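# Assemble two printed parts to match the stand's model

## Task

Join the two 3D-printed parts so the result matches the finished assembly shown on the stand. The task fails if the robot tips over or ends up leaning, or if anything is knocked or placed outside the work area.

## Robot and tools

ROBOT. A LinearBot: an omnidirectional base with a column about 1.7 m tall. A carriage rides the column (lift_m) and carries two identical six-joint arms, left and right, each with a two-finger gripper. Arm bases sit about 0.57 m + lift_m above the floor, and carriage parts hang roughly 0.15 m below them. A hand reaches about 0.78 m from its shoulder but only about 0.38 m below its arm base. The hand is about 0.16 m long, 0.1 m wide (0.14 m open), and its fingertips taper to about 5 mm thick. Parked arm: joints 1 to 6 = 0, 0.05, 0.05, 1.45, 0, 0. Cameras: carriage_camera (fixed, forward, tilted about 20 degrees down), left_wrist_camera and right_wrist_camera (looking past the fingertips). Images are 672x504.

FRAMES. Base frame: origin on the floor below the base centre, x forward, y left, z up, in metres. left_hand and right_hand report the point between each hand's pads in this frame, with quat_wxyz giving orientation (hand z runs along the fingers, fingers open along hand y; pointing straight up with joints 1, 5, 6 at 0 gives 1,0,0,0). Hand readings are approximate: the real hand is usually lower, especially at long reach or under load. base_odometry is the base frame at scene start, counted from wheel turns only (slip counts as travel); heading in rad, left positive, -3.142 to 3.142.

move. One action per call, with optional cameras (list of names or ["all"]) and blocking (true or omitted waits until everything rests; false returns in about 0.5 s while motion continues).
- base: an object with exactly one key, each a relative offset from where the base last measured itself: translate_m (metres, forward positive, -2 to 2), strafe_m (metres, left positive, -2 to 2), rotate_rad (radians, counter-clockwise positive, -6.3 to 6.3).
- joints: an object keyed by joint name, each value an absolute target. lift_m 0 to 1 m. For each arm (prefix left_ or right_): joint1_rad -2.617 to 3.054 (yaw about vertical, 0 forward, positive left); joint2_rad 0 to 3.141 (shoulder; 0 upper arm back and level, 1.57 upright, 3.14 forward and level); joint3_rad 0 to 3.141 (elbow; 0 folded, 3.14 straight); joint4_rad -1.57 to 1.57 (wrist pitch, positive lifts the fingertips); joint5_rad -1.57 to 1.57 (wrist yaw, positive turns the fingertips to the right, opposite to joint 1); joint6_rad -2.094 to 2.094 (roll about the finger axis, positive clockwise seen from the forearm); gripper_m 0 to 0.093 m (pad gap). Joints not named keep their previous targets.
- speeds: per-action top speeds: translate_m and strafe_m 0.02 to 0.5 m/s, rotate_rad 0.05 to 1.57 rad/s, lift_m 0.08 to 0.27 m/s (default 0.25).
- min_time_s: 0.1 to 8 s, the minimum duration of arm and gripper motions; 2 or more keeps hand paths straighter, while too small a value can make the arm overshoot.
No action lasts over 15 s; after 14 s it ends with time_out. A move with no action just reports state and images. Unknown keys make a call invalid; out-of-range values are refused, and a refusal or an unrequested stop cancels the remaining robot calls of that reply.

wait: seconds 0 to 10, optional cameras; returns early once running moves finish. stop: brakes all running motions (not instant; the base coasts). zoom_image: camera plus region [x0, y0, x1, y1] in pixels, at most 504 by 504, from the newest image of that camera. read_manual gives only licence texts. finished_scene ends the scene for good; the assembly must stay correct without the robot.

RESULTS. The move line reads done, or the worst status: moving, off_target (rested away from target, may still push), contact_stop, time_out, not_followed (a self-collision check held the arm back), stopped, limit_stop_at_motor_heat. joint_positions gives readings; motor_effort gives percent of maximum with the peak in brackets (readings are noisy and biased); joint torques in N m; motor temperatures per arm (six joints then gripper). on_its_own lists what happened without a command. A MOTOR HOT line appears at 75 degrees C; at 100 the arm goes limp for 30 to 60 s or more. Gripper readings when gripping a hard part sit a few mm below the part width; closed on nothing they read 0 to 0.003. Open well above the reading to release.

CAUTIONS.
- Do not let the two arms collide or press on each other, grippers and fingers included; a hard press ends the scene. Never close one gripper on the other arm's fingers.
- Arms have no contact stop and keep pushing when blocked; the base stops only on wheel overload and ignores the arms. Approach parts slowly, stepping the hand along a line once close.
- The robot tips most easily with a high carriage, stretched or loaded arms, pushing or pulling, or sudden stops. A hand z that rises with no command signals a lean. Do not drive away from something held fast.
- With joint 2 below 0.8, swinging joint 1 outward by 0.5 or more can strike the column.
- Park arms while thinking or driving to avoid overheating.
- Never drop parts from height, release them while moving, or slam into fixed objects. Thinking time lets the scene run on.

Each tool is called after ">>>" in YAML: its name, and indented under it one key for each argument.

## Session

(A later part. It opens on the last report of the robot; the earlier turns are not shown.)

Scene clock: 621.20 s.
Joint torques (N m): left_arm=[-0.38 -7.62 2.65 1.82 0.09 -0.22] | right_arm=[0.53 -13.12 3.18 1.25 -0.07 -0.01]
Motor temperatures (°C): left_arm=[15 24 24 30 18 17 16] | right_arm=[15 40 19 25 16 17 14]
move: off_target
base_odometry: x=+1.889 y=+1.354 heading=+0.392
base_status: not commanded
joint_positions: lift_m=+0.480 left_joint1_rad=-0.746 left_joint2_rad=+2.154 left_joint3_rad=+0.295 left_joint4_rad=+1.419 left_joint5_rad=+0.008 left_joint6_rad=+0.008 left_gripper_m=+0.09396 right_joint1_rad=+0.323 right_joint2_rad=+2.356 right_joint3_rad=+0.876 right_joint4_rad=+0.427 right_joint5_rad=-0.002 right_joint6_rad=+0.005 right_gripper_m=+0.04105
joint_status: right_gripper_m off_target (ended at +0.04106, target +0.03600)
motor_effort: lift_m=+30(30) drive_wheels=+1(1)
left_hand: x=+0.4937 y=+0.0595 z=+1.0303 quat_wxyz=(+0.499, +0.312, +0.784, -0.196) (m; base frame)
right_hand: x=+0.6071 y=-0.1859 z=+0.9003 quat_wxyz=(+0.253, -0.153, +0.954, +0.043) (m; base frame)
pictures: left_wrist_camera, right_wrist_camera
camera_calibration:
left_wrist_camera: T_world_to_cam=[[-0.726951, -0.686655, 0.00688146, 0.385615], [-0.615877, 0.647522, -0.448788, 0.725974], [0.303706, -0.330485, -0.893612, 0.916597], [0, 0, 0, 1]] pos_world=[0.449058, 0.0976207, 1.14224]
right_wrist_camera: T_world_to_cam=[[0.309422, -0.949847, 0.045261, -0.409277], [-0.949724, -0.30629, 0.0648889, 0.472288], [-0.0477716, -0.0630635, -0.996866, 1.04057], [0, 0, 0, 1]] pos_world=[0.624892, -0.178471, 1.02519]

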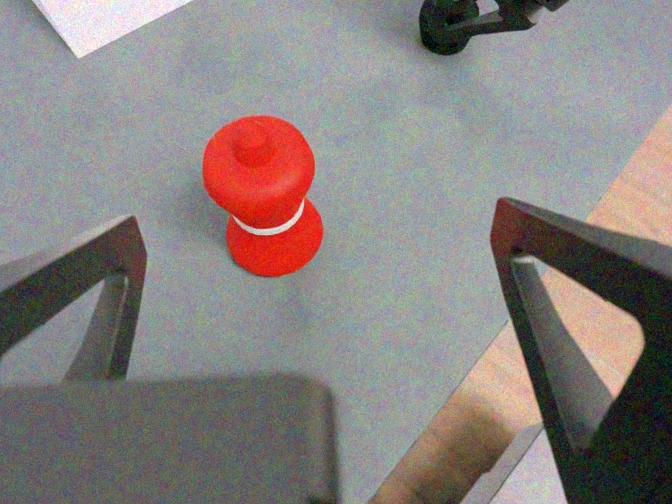

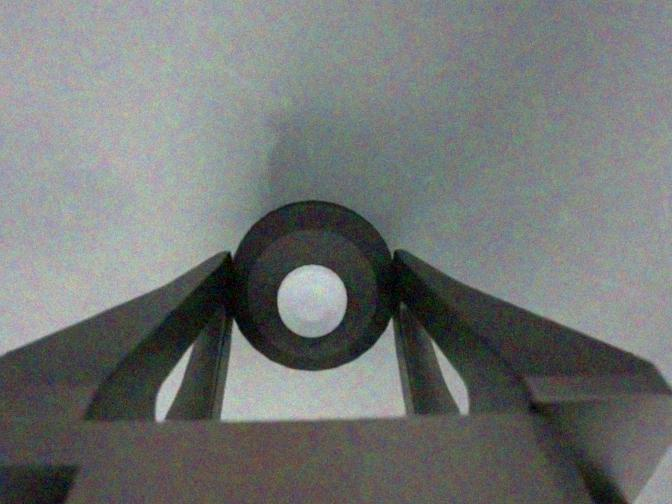

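>>> move:
  joints: {"lift_m": 0.53}
  speeds: {"lift_m": 0.1}
  cameras: ["all"]

>>> zoom_image:
  camera: "left_wrist_camera"
  region: [360, 0, 560, 150]

>>> zoom_image:
  camera: "carriage_camera"
  region: [320, 360, 460, 465]

Scene clock: 626.37 s.
Joint torques (N m): left_arm=[-0.35 -7.87 2.52 1.79 0.1 -0.23] | right_arm=[0.53 -13.07 3.26 1.24 -0.08 -0.01]
move: done
base_odometry: x=+1.889 y=+1.354 heading=+0.392
base_status: not commanded
joint_positions: lift_m=+0.530 left_joint1_rad=-0.746 left_joint2_rad=+2.157 left_joint3_rad=+0.296 left_joint4_rad=+1.421 left_joint5_rad=+0.008 left_joint6_rad=+0.008 left_gripper_m=+0.09396 right_joint1_rad=+0.323 right_joint2_rad=+2.356 right_joint3_rad=+0.875 right_joint4_rad=+0.427 right_joint5_rad=-0.002 right_joint6_rad=+0.005 right_gripper_m=+0.04104
joint_status: all done
motor_effort: lift_m=+34(43) drive_wheels=+2(4)
left_hand: x=+0.4939 y=+0.0593 z=+1.0798 quat_wxyz=(+0.499, +0.312, +0.784, -0.196) (m; base frame)
right_hand: x=+0.6066 y=-0.1861 z=+0.9498 quat_wxyz=(+0.252, -0.153, +0.955, +0.043) (m; base frame)
pictures: carriage_camera, left_wrist_camera, right_wrist_camera
camera_calibration:
carriage_camera: T_world_to_cam=[[0.0182024, -0.998467, -0.0522633, 0.0716638], [-0.344029, 0.0428255, -0.937982, 1.46855], [0.938783, 0.0350536, -0.342722, 0.402747], [0, 0, 0, 1]] pos_world=[0.125826, -0.00545492, 1.51924]
left_wrist_camera: T_world_to_cam=[[-0.726954, -0.686652, 0.00685983, 0.385305], [-0.615635, 0.647278, -0.449472, 0.749001], [0.304191, -0.330969, -0.893268, 0.960097], [0, 0, 0, 1]] pos_world=[0.449157, 0.0975211, 1.19164]
right_wrist_camera: T_world_to_cam=[[0.309455, -0.949838, 0.0452325, -0.411441], [-0.949678, -0.306278, 0.0656144, 0.467771], [-0.0484693, -0.063261, -0.996819, 1.09014], [0, 0, 0, 1]] pos_world=[0.624393, -0.178571, 1.07459]

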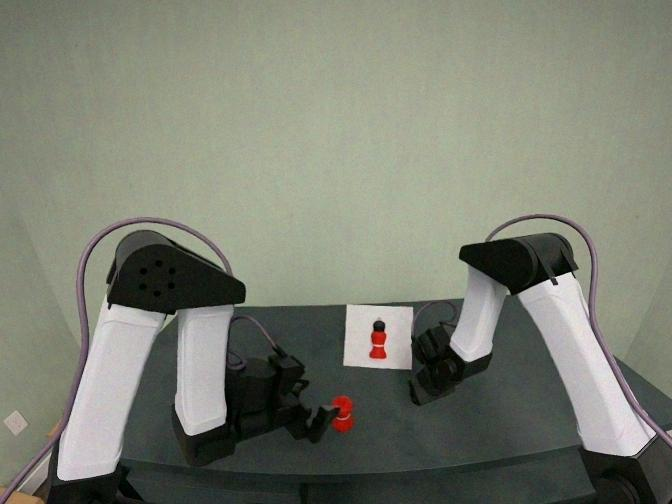

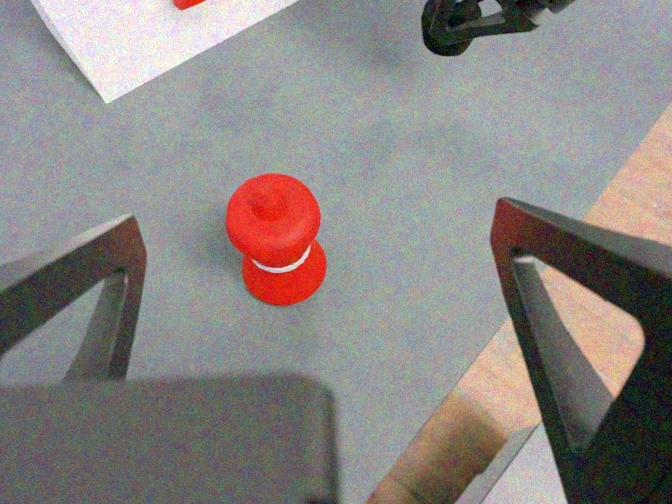

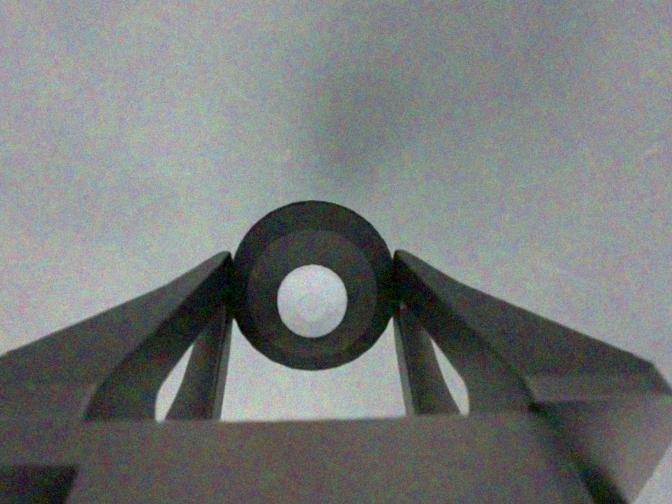

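Scaled by 2.520 from the camera's 672x504 image, which has a finer 960x720 frame.

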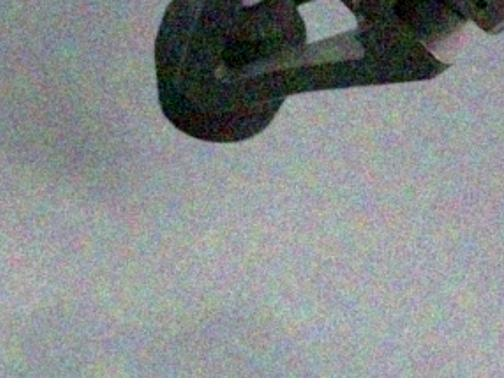

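Scaled by 3.600 from the camera's 672x504 image, which has a finer 960x720 frame.

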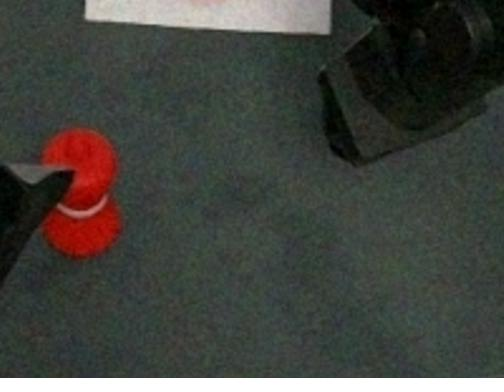

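>>> move:
  joints: {"lift_m": 0.62, "left_joint1_rad": 0.0, "left_joint2_rad": 2.944, "left_joint3_rad": 0.954, "left_joint4_rad": 1.53, "left_joint5_rad": 1.25, "left_joint6_rad": 0}
  min_time_s: 3.5
  speeds: {"lift_m": 0.1}
  cameras: ["all"]

Scene clock: 743.00 s.
Joint torques (N m): left_arm=[0.57 -10 1.22 1.51 0.66 -0.19] | right_arm=[0.53 -13.08 3.3 1.23 -0.08 -0.01]
Motor temperatures (°C): left_arm=[15 25 23 34 18 17 16] | right_arm=[15 46 18 25 16 17 16]
move: done
base_odometry: x=+1.889 y=+1.354 heading=+0.392
base_status: not commanded
joint_positions: lift_m=+0.620 left_joint1_rad=-0.004 left_joint2_rad=+2.931 left_joint3_rad=+0.948 left_joint4_rad=+1.519 left_joint5_rad=+1.238 left_joint6_rad=+0.007 left_gripper_m=+0.09397 right_joint1_rad=+0.323 right_joint2_rad=+2.356 right_joint3_rad=+0.875 right_joint4_rad=+0.428 right_joint5_rad=-0.002 right_joint6_rad=+0.005 right_gripper_m=+0.04104
joint_status: all done
motor_effort: lift_m=+34(43) drive_wheels=+2(3)
left_hand: x=+0.5686 y=+0.1508 z=+1.0554 quat_wxyz=(+0.429, +0.309, +0.691, -0.493) (m; base frame)
right_hand: x=+0.6067 y=-0.1861 z=+1.0398 quat_wxyz=(+0.252, -0.153, +0.954, +0.043) (m; base frame)
pictures: carriage_camera, left_wrist_camera, right_wrist_camera
camera_calibration:
carriage_camera: T_world_to_cam=[[0.0182024, -0.998467, -0.0522633, 0.0763622], [-0.344029, 0.0428255, -0.937982, 1.55287], [0.938783, 0.0350536, -0.342722, 0.433557], [0, 0, 0, 1]] pos_world=[0.125826, -0.00545492, 1.60914]
left_wrist_camera: T_world_to_cam=[[-0.871715, -0.268432, 0.409947, 0.0963763], [-0.484045, 0.60189, -0.635161, 0.852795], [-0.0762455, -0.752113, -0.654609, 0.973806], [0, 0, 0, 1]] pos_world=[0.571052, 0.244994, 1.13962]
right_wrist_camera: T_world_to_cam=[[0.309439, -0.949842, 0.0452622, -0.415568], [-0.949704, -0.306287, 0.0652043, 0.462453], [-0.0480706, -0.0631624, -0.996845, 1.17966], [0, 0, 0, 1]] pos_world=[0.624493, -0.178571, 1.16459]

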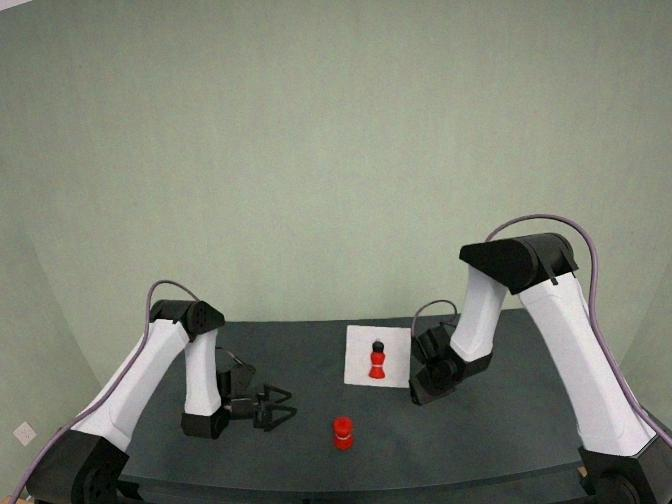

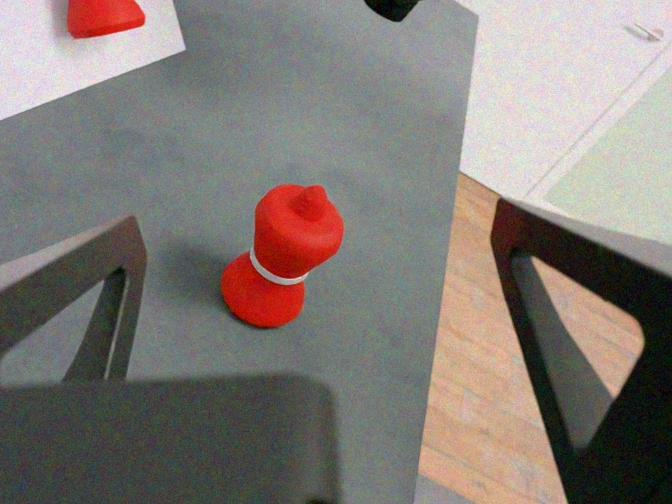

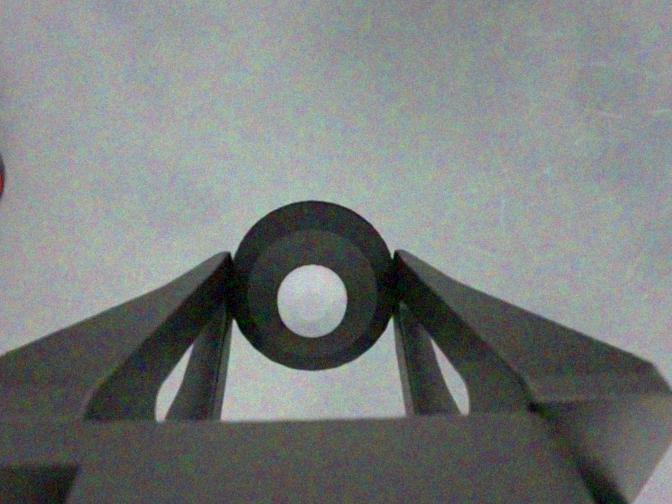

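>>> zoom_image:
  camera: "left_wrist_camera"
  region: [200, 160, 380, 340]

Scaled by 2.800 from the camera's 672x504 image, which has a finer 960x720 frame.

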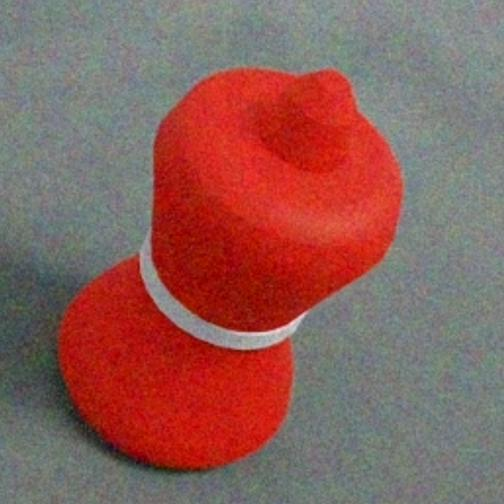

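>>> move:
  joints: {"right_joint1_rad": 0.756, "right_joint2_rad": 2.393, "right_joint3_rad": 0.976, "right_joint4_rad": 0.366}
  min_time_s: 2.5
  cameras: ["all"]

>>> zoom_image:
  camera: "right_wrist_camera"
  region: [190, 60, 440, 380]

Scene clock: 770.60 s.
Joint torques (N m): left_arm=[0.55 -9.96 1.24 1.53 0.62 -0.19] | right_arm=[0.5 -11.38 6.08 1.16 -0.08 -0.01]
move: done
base_odometry: x=+1.889 y=+1.354 heading=+0.392
base_status: not commanded
joint_positions: lift_m=+0.620 left_joint1_rad=-0.004 left_joint2_rad=+2.931 left_joint3_rad=+0.948 left_joint4_rad=+1.519 left_joint5_rad=+1.239 left_joint6_rad=+0.007 left_gripper_m=+0.09397 right_joint1_rad=+0.751 right_joint2_rad=+2.380 right_joint3_rad=+0.956 right_joint4_rad=+0.373 right_joint5_rad=-0.002 right_joint6_rad=+0.005 right_gripper_m=+0.04104
joint_status: all done
motor_effort: lift_m=+34(34) drive_wheels=+2(2)
left_hand: x=+0.5684 y=+0.1507 z=+1.0555 quat_wxyz=(+0.429, +0.309, +0.691, -0.493) (m; base frame)
right_hand: x=+0.5307 y=-0.0234 z=+1.0404 quat_wxyz=(+0.239, -0.352, +0.900, +0.096) (m; base frame)
pictures: carriage_camera, left_wrist_camera, right_wrist_camera
camera_calibration:
carriage_camera: T_world_to_cam=[[0.0182024, -0.998467, -0.0522633, 0.0763622], [-0.344029, 0.0428255, -0.937982, 1.55287], [0.938783, 0.0350536, -0.342722, 0.433557], [0, 0, 0, 1]] pos_world=[0.125826, -0.00545492, 1.60914]
left_wrist_camera: T_world_to_cam=[[-0.872156, -0.267328, 0.40973, 0.0964512], [-0.483169, 0.602065, -0.635662, 0.852895], [-0.0767539, -0.752365, -0.654259, 0.973743], [0, 0, 0, 1]] pos_world=[0.570951, 0.244897, 1.13971]
right_wrist_camera: T_world_to_cam=[[0.676012, -0.735501, 0.0452342, -0.427015], [-0.736719, -0.673258, 0.0629974, 0.320731], [-0.0158803, -0.0759119, -0.996988, 1.16971], [0, 0, 0, 1]] pos_world=[0.543532, -0.0093404, 1.16529]

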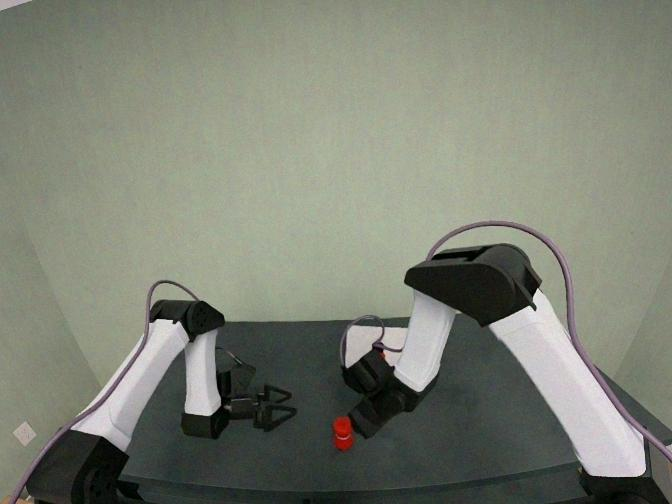

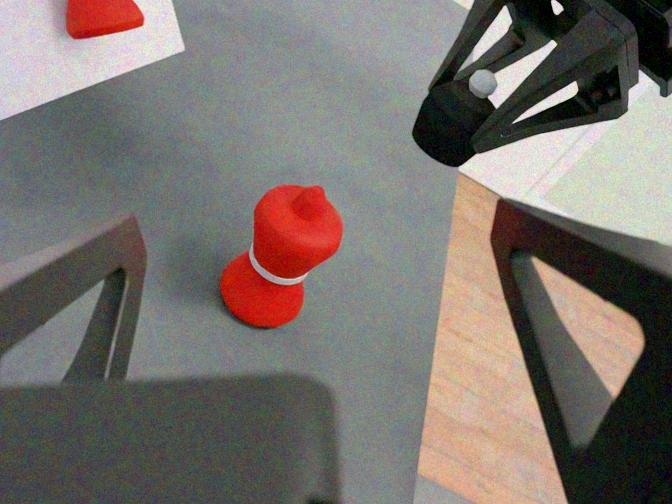

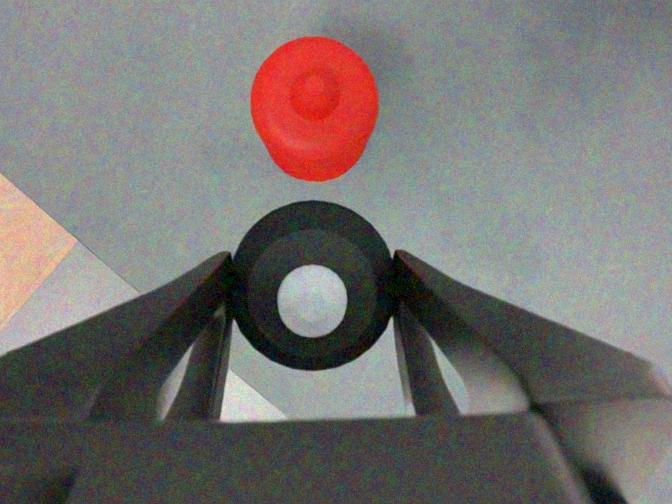

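Scaled by 1.575 from the camera's 672x504 image, which has a finer 960x720 frame.

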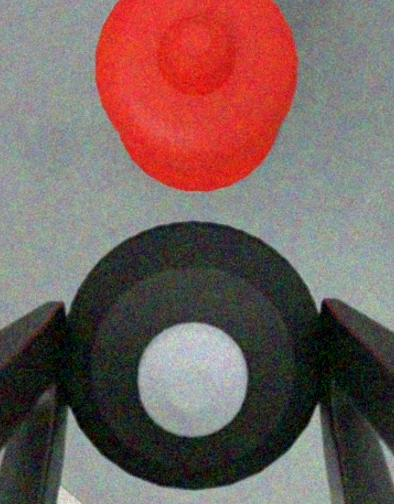

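>>> zoom_image:
  camera: "left_wrist_camera"
  region: [380, 30, 560, 190]

>>> zoom_image:
  camera: "left_wrist_camera"
  region: [200, 160, 380, 340]

Scaled by 2.800 from the camera's 672x504 image, which has a finer 960x720 frame.

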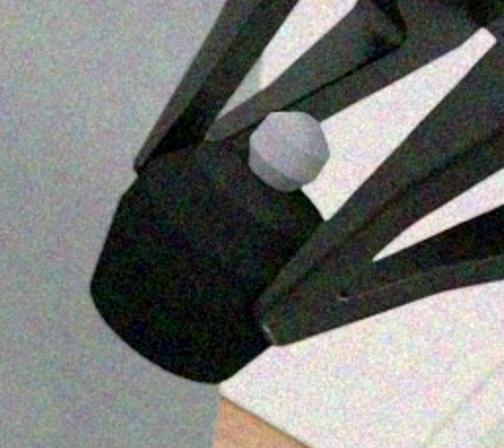

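Scaled by 2.800 from the camera's 672x504 image, which has a finer 960x720 frame.

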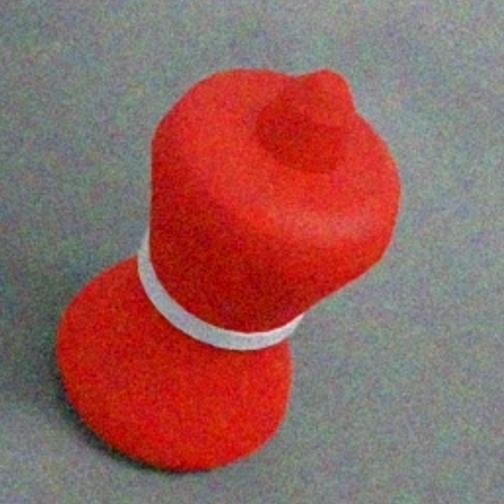

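>>> move:
  joints: {"right_joint2_rad": 2.513, "right_joint3_rad": 1.30, "right_joint4_rad": 0.163}
  min_time_s: 2
  cameras: ["all"]

>>> zoom_image:
  camera: "left_wrist_camera"
  region: [200, 60, 440, 340]

>>> zoom_image:
  camera: "right_wrist_camera"
  region: [190, 160, 440, 380]

>>> zoom_image:
  camera: "carriage_camera"
  region: [310, 380, 410, 470]

Scene clock: 829.07 s.
Joint torques (N m): left_arm=[0.51 -9.98 1.25 1.53 0.63 -0.19] | right_arm=[0.49 -13.37 7.57 1.16 -0.08 -0.01]
move: done
base_odometry: x=+1.889 y=+1.354 heading=+0.392
base_status: not commanded
joint_positions: lift_m=+0.620 left_joint1_rad=-0.004 left_joint2_rad=+2.931 left_joint3_rad=+0.948 left_joint4_rad=+1.519 left_joint5_rad=+1.239 left_joint6_rad=+0.007 left_gripper_m=+0.09397 right_joint1_rad=+0.751 right_joint2_rad=+2.499 right_joint3_rad=+1.277 right_joint4_rad=+0.171 right_joint5_rad=-0.002 right_joint6_rad=+0.005 right_gripper_m=+0.04104
joint_status: all done
motor_effort: lift_m=+34(34) drive_wheels=+2(2)
left_hand: x=+0.5684 y=+0.1507 z=+1.0555 quat_wxyz=(+0.429, +0.310, +0.691, -0.493) (m; base frame)
right_hand: x=+0.5783 y=+0.0211 z=+1.0405 quat_wxyz=(+0.239, -0.352, +0.900, +0.096) (m; base frame)
pictures: carriage_camera, left_wrist_camera, right_wrist_camera
camera_calibration:
carriage_camera: T_world_to_cam=[[0.0182024, -0.998467, -0.0522633, 0.0763622], [-0.344029, 0.0428255, -0.937982, 1.55287], [0.938783, 0.0350536, -0.342722, 0.433557], [0, 0, 0, 1]] pos_world=[0.125826, -0.00545492, 1.60914]
left_wrist_camera: T_world_to_cam=[[-0.872255, -0.267, 0.409735, 0.0964218], [-0.48296, 0.60211, -0.635778, 0.852896], [-0.0769528, -0.752446, -0.654143, 0.973745], [0, 0, 0, 1]] pos_world=[0.570952, 0.244898, 1.13971]
right_wrist_camera: T_world_to_cam=[[0.676012, -0.735501, 0.0452342, -0.426542], [-0.736719, -0.673258, 0.0629974, 0.385685], [-0.0158803, -0.0759119, -0.996988, 1.17393], [0, 0, 0, 1]] pos_world=[0.591132, 0.0350596, 1.16539]

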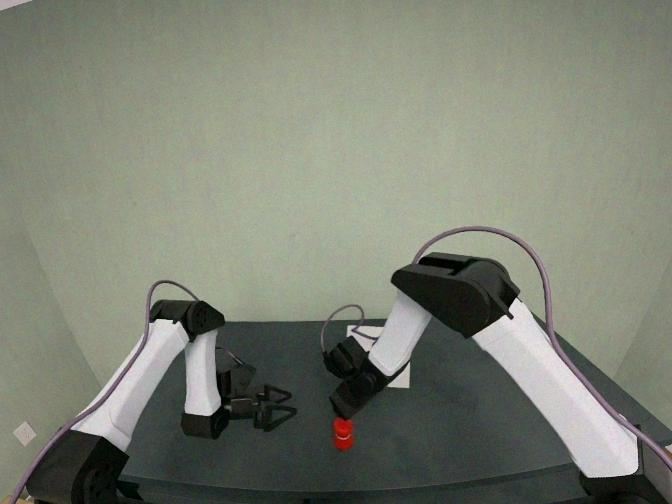

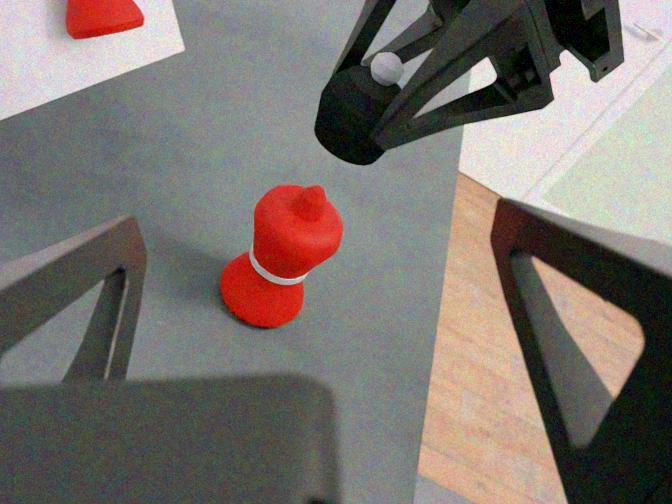

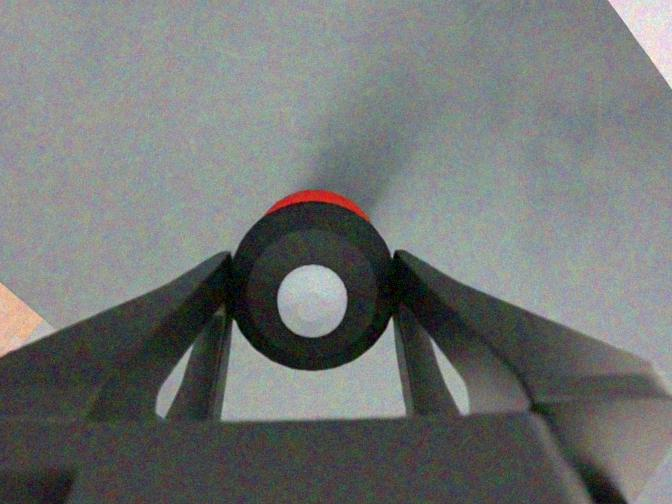

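Scaled by 1.800 from the camera's 672x504 image, which has a finer 960x720 frame.

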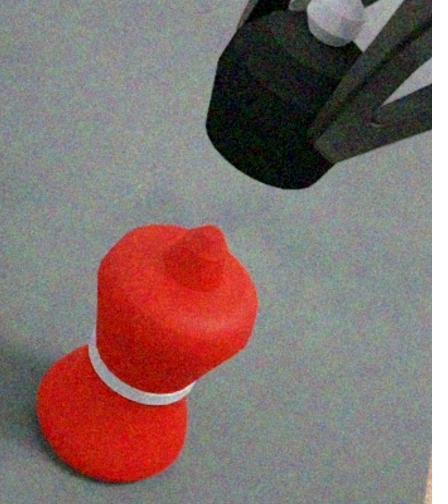

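Scaled by 2.016 from the camera's 672x504 image, which has a finer 960x720 frame.

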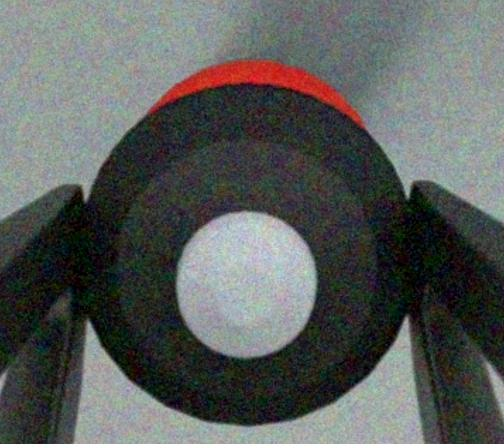

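Scaled by 5.040 from the camera's 672x504 image, which has a finer 960x720 frame.

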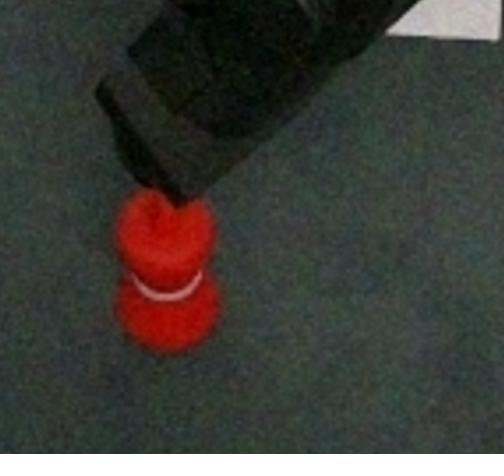

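>>> move:
  joints: {"right_joint2_rad": 2.519, "right_joint3_rad": 1.313, "right_joint4_rad": 0.155, "lift_m": 0.592}
  min_time_s: 1
  speeds: {"lift_m": 0.08}
  cameras: ["left_wrist_camera", "right_wrist_camera", "carriage_camera"]

>>> zoom_image:
  camera: "left_wrist_camera"
  region: [220, 20, 440, 260]

>>> zoom_image:
  camera: "right_wrist_camera"
  region: [190, 160, 440, 380]

Scene clock: 855.70 s.
Joint torques (N m): left_arm=[0.55 -10.59 1.01 1.46 0.61 -0.2] | right_arm=[0.54 -13.79 7.6 1.16 -0.08 -0.01]
Motor temperatures (°C): left_arm=[15 30 22 34 18 17 16] | right_arm=[15 44 24 25 16 17 17]
move: done
base_odometry: x=+1.889 y=+1.354 heading=+0.392
base_status: not commanded
joint_positions: lift_m=+0.592 left_joint1_rad=-0.004 left_joint2_rad=+2.937 left_joint3_rad=+0.950 left_joint4_rad=+1.526 left_joint5_rad=+1.241 left_joint6_rad=+0.007 left_gripper_m=+0.09397 right_joint1_rad=+0.751 right_joint2_rad=+2.509 right_joint3_rad=+1.290 right_joint4_rad=+0.161 right_joint5_rad=-0.002 right_joint6_rad=+0.005 right_gripper_m=+0.04104
joint_status: all done
motor_effort: lift_m=+31(31) drive_wheels=-3(3)
left_hand: x=+0.5674 y=+0.1506 z=+1.0266 quat_wxyz=(+0.429, +0.310, +0.690, -0.494) (m; base frame)
right_hand: x=+0.5787 y=+0.0214 z=+1.0100 quat_wxyz=(+0.235, -0.353, +0.901, +0.094) (m; base frame)
pictures: carriage_camera, left_wrist_camera, right_wrist_camera
camera_calibration:
carriage_camera: T_world_to_cam=[[0.0182024, -0.998467, -0.0522633, 0.0749198], [-0.344029, 0.0428255, -0.937982, 1.52698], [0.938783, 0.0350536, -0.342722, 0.424098], [0, 0, 0, 1]] pos_world=[0.125826, -0.00545492, 1.58154]
left_wrist_camera: T_world_to_cam=[[-0.873237, -0.265507, 0.408611, 0.108876], [-0.48118, 0.602251, -0.636992, 0.83427], [-0.0769611, -0.752861, -0.653664, 0.954273], [0, 0, 0, 1]] pos_world=[0.56995, 0.244902, 1.11071]
right_wrist_camera: T_world_to_cam=[[0.6762, -0.735321, 0.0453424, -0.425406], [-0.736408, -0.672848, 0.0705614, 0.380321], [-0.0213767, -0.0811042, -0.996476, 1.14636], [0, 0, 0, 1]] pos_world=[0.592236, 0.0360637, 1.13478]

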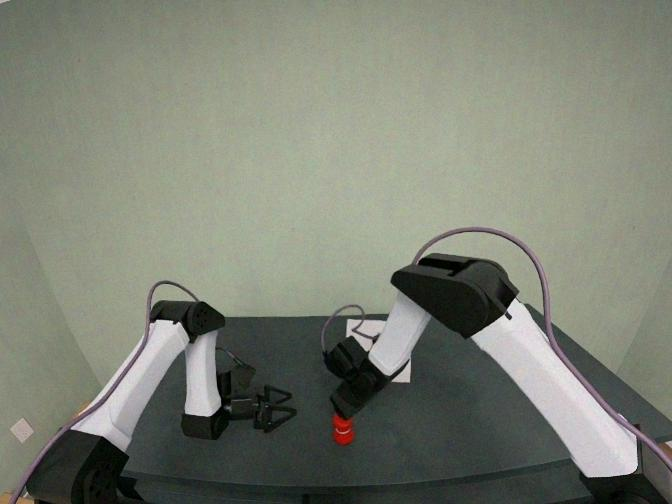

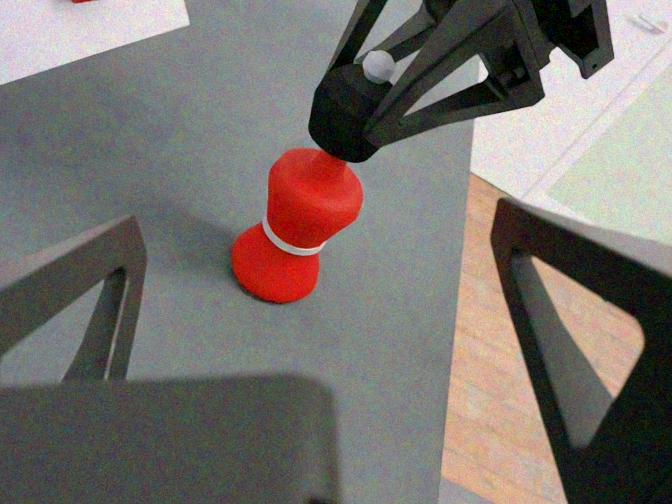

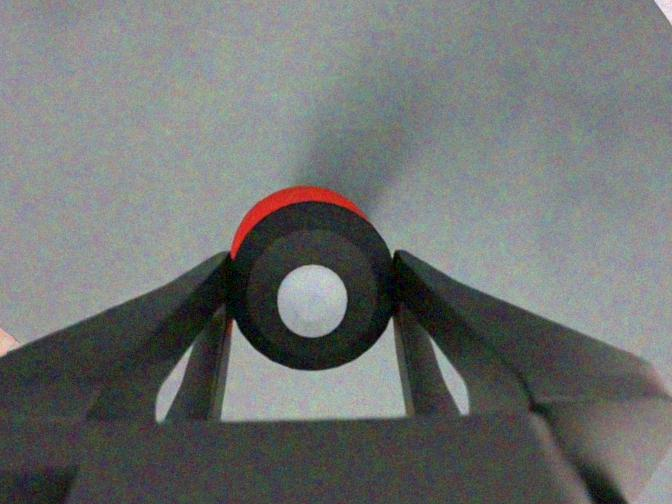

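Scaled by 2.100 from the camera's 672x504 image, which has a finer 960x720 frame.

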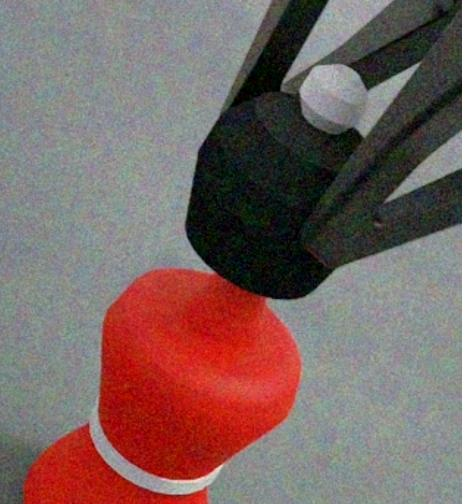

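Scaled by 2.016 from the camera's 672x504 image, which has a finer 960x720 frame.

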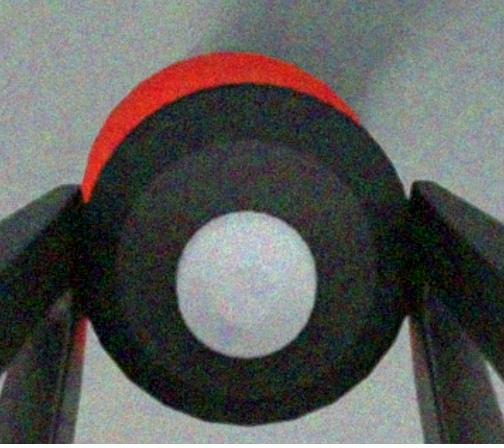

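>>> zoom_image:
  camera: "left_wrist_camera"
  region: [210, 120, 390, 320]

>>> zoom_image:
  camera: "left_wrist_camera"
  region: [290, 100, 410, 200]

>>> zoom_image:
  camera: "carriage_camera"
  region: [310, 380, 400, 460]

Scaled by 2.520 from the camera's 672x504 image, which has a finer 960x720 frame.

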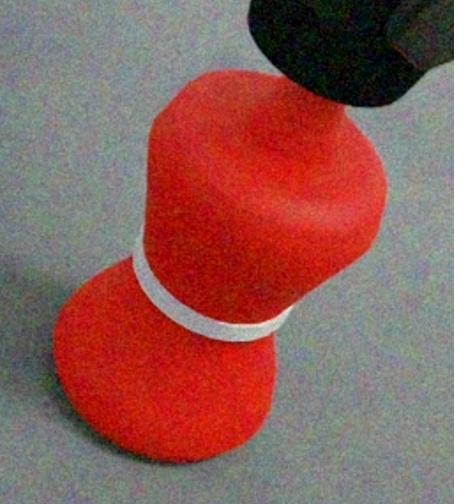

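Scaled by 4.200 from the camera's 672x504 image, which has a finer 960x720 frame.

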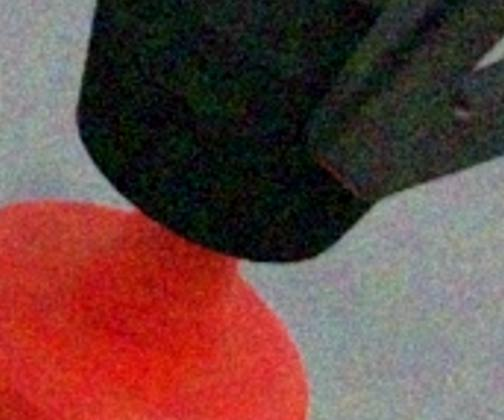

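Scaled by 5.600 from the camera's 672x504 image, which has a finer 960x720 frame.

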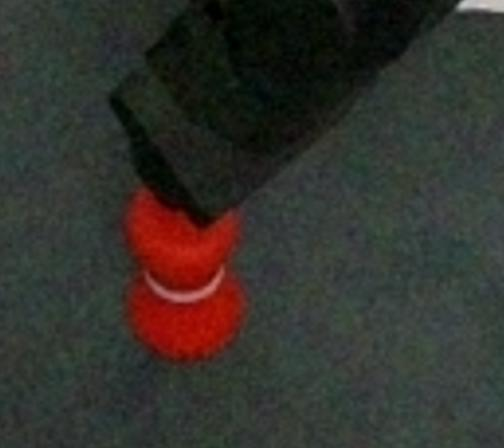

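>>> wait:
  seconds: 0.1
  cameras: ["left_wrist_camera", "right_wrist_camera"]

>>> zoom_image:
  camera: "right_wrist_camera"
  region: [210, 170, 420, 380]

>>> zoom_image:
  camera: "left_wrist_camera"
  region: [280, 40, 420, 200]

Scene clock: 961.27 s.
Joint torques (N m): left_arm=[0.58 -10.59 1.03 1.46 0.6 -0.19] | right_arm=[0.49 -13.83 7.58 1.16 -0.08 -0.01]
Motor temperatures (°C): left_arm=[15 30 21 31 19 17 16] | right_arm=[15 54 24 24 16 17 17]
base_odometry: x=+1.889 y=+1.354 heading=+0.392
base_status: not commanded
joint_positions: lift_m=+0.592 left_joint1_rad=-0.004 left_joint2_rad=+2.937 left_joint3_rad=+0.950 left_joint4_rad=+1.526 left_joint5_rad=+1.241 left_joint6_rad=+0.007 left_gripper_m=+0.09397 right_joint1_rad=+0.751 right_joint2_rad=+2.509 right_joint3_rad=+1.290 right_joint4_rad=+0.161 right_joint5_rad=-0.002 right_joint6_rad=+0.005 right_gripper_m=+0.04104
joint_status: all done
motor_effort: lift_m=+31(31) drive_wheels=+2(3)
left_hand: x=+0.5674 y=+0.1506 z=+1.0266 quat_wxyz=(+0.429, +0.310, +0.690, -0.494) (m; base frame)
right_hand: x=+0.5787 y=+0.0214 z=+1.0100 quat_wxyz=(+0.235, -0.353, +0.901, +0.094) (m; base frame)
wait: 0.10 s; at rest from the start
pictures: left_wrist_camera, right_wrist_camera
camera_calibration:
left_wrist_camera: T_world_to_cam=[[-0.873237, -0.265507, 0.408611, 0.108876], [-0.48118, 0.602251, -0.636992, 0.83427], [-0.0769611, -0.752861, -0.653664, 0.954273], [0, 0, 0, 1]] pos_world=[0.56995, 0.244902, 1.11071]
right_wrist_camera: T_world_to_cam=[[0.6762, -0.735321, 0.0453424, -0.425406], [-0.736408, -0.672848, 0.0705614, 0.380321], [-0.0213767, -0.0811042, -0.996476, 1.14636], [0, 0, 0, 1]] pos_world=[0.592236, 0.0360637, 1.13478]

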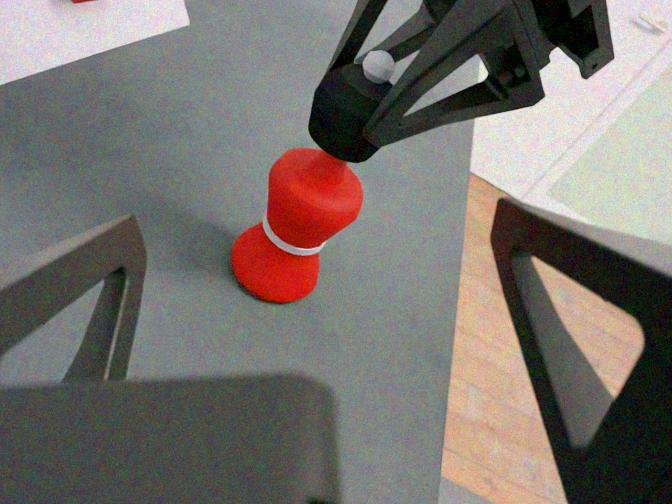

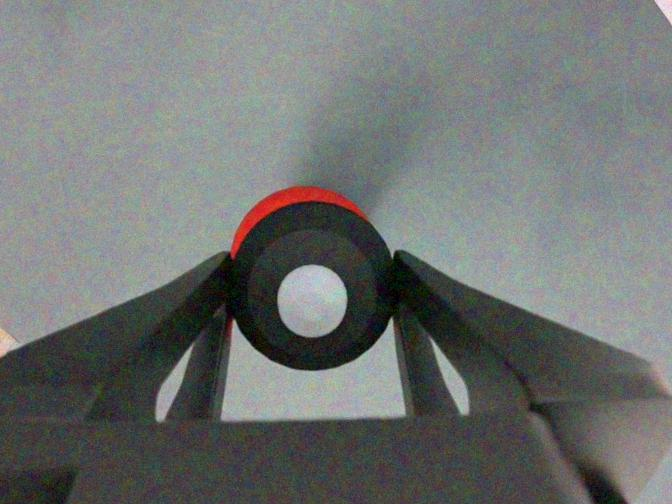

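Scaled by 2.400 from the camera's 672x504 image, which has a finer 960x720 frame.

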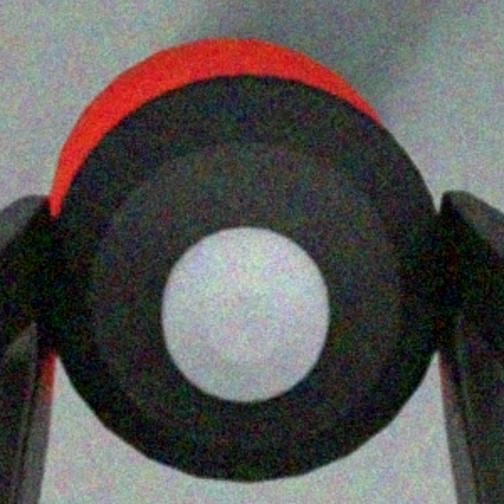

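Scaled by 3.150 from the camera's 672x504 image, which has a finer 960x720 frame.

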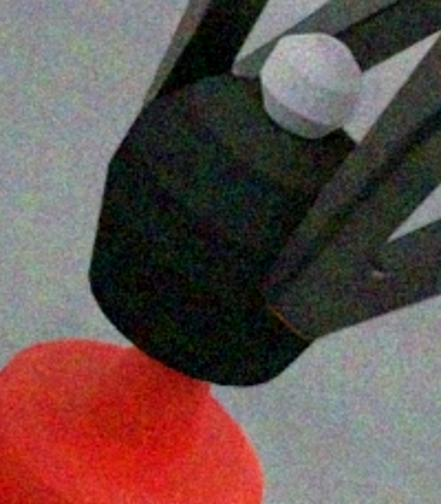

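>>> move:
  joints: {"lift_m": 0.606}
  speeds: {"lift_m": 0.08}

>>> move:
  joints: {"right_joint1_rad": 0.762}
  min_time_s: 0.8
  cameras: ["left_wrist_camera", "right_wrist_camera"]

>>> zoom_image:
  camera: "right_wrist_camera"
  region: [210, 170, 420, 380]

>>> zoom_image:
  camera: "left_wrist_camera"
  region: [240, 40, 420, 240]

Scene clock: 986.13 s.
Joint torques (N m): left_arm=[0.66 -10.88 0.94 1.43 0.6 -0.19] | right_arm=[0.58 -14.38 7.06 1.2 -0.08 -0.01]
Motor temperatures (°C): left_arm=[15 31 21 31 19 17 16] | right_arm=[15 55 24 24 16 17 18]
move: done
base_odometry: x=+1.889 y=+1.354 heading=+0.392
base_status: not commanded
joint_positions: lift_m=+0.606 left_joint1_rad=-0.004 left_joint2_rad=+2.940 left_joint3_rad=+0.951 left_joint4_rad=+1.529 left_joint5_rad=+1.242 left_joint6_rad=+0.007 left_gripper_m=+0.09397 right_joint1_rad=+0.751 right_joint2_rad=+2.514 right_joint3_rad=+1.295 right_joint4_rad=+0.157 right_joint5_rad=-0.002 right_joint6_rad=+0.005 right_gripper_m=+0.04104
joint_status: all done
motor_effort: lift_m=+34(41) drive_wheels=+2(3)
left_hand: x=+0.5670 y=+0.1506 z=+1.0399 quat_wxyz=(+0.429, +0.311, +0.689, -0.494) (m; base frame)
right_hand: x=+0.5788 y=+0.0216 z=+1.0222 quat_wxyz=(+0.234, -0.353, +0.901, +0.094) (m; base frame)
pictures: none

Scene clock: 987.23 s.
Joint torques (N m): left_arm=[0.55 -10.82 0.96 1.43 0.6 -0.19] | right_arm=[0.51 -14.38 7.08 1.19 -0.07 -0.01]
Motor temperatures (°C): left_arm=[15 31 21 31 19 17 16] | right_arm=[15 56 24 24 16 17 18]
move: done
base_odometry: x=+1.889 y=+1.354 heading=+0.392
base_status: not commanded
joint_positions: lift_m=+0.606 left_joint1_rad=-0.004 left_joint2_rad=+2.940 left_joint3_rad=+0.951 left_joint4_rad=+1.529 left_joint5_rad=+1.242 left_joint6_rad=+0.007 left_gripper_m=+0.09397 right_joint1_rad=+0.757 right_joint2_rad=+2.514 right_joint3_rad=+1.295 right_joint4_rad=+0.157 right_joint5_rad=-0.002 right_joint6_rad=+0.005 right_gripper_m=+0.04104
joint_status: all done
motor_effort: lift_m=+34(35) drive_wheels=-3(3)
left_hand: x=+0.5670 y=+0.1506 z=+1.0399 quat_wxyz=(+0.429, +0.311, +0.689, -0.494) (m; base frame)
right_hand: x=+0.5769 y=+0.0236 z=+1.0222 quat_wxyz=(+0.233, -0.356, +0.900, +0.094) (m; base frame)
pictures: left_wrist_camera, right_wrist_camera
camera_calibration:
left_wrist_camera: T_world_to_cam=[[-0.873852, -0.264768, 0.407775, 0.104243], [-0.480094, 0.602334, -0.637734, 0.842676], [-0.0767646, -0.753055, -0.653464, 0.96258], [0, 0, 0, 1]] pos_world=[0.569549, 0.244904, 1.12391]
right_wrist_camera: T_world_to_cam=[[0.680571, -0.73128, 0.0452969, -0.425633], [-0.732307, -0.676944, 0.0739799, 0.373845], [-0.0234366, -0.0835198, -0.99623, 1.15962], [0, 0, 0, 1]] pos_world=[0.59062, 0.0386662, 1.14687]

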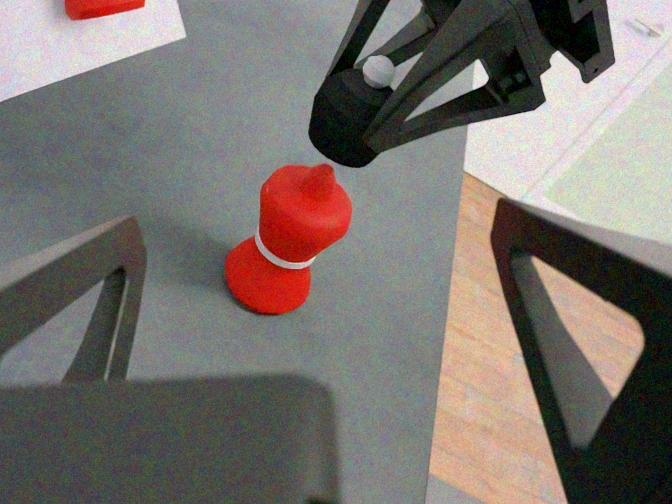

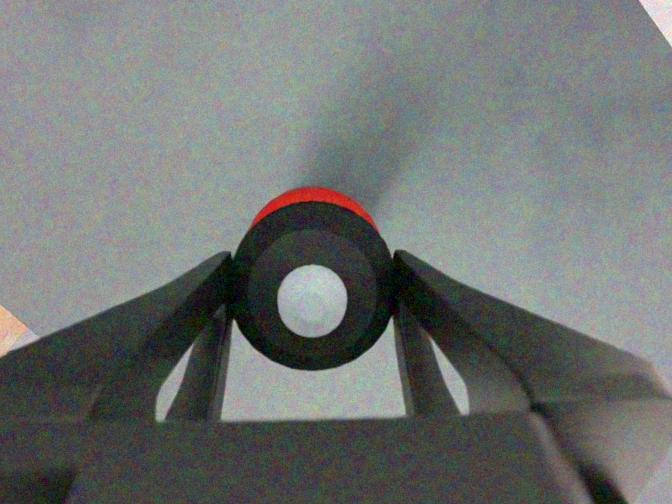

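Scaled by 2.400 from the camera's 672x504 image, which has a finer 960x720 frame.

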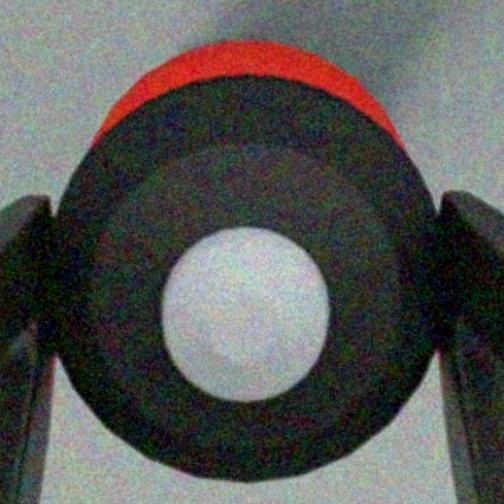

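Scaled by 2.520 from the camera's 672x504 image, which has a finer 960x720 frame.

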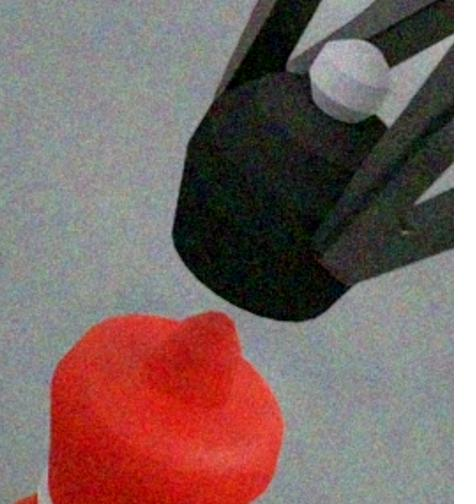

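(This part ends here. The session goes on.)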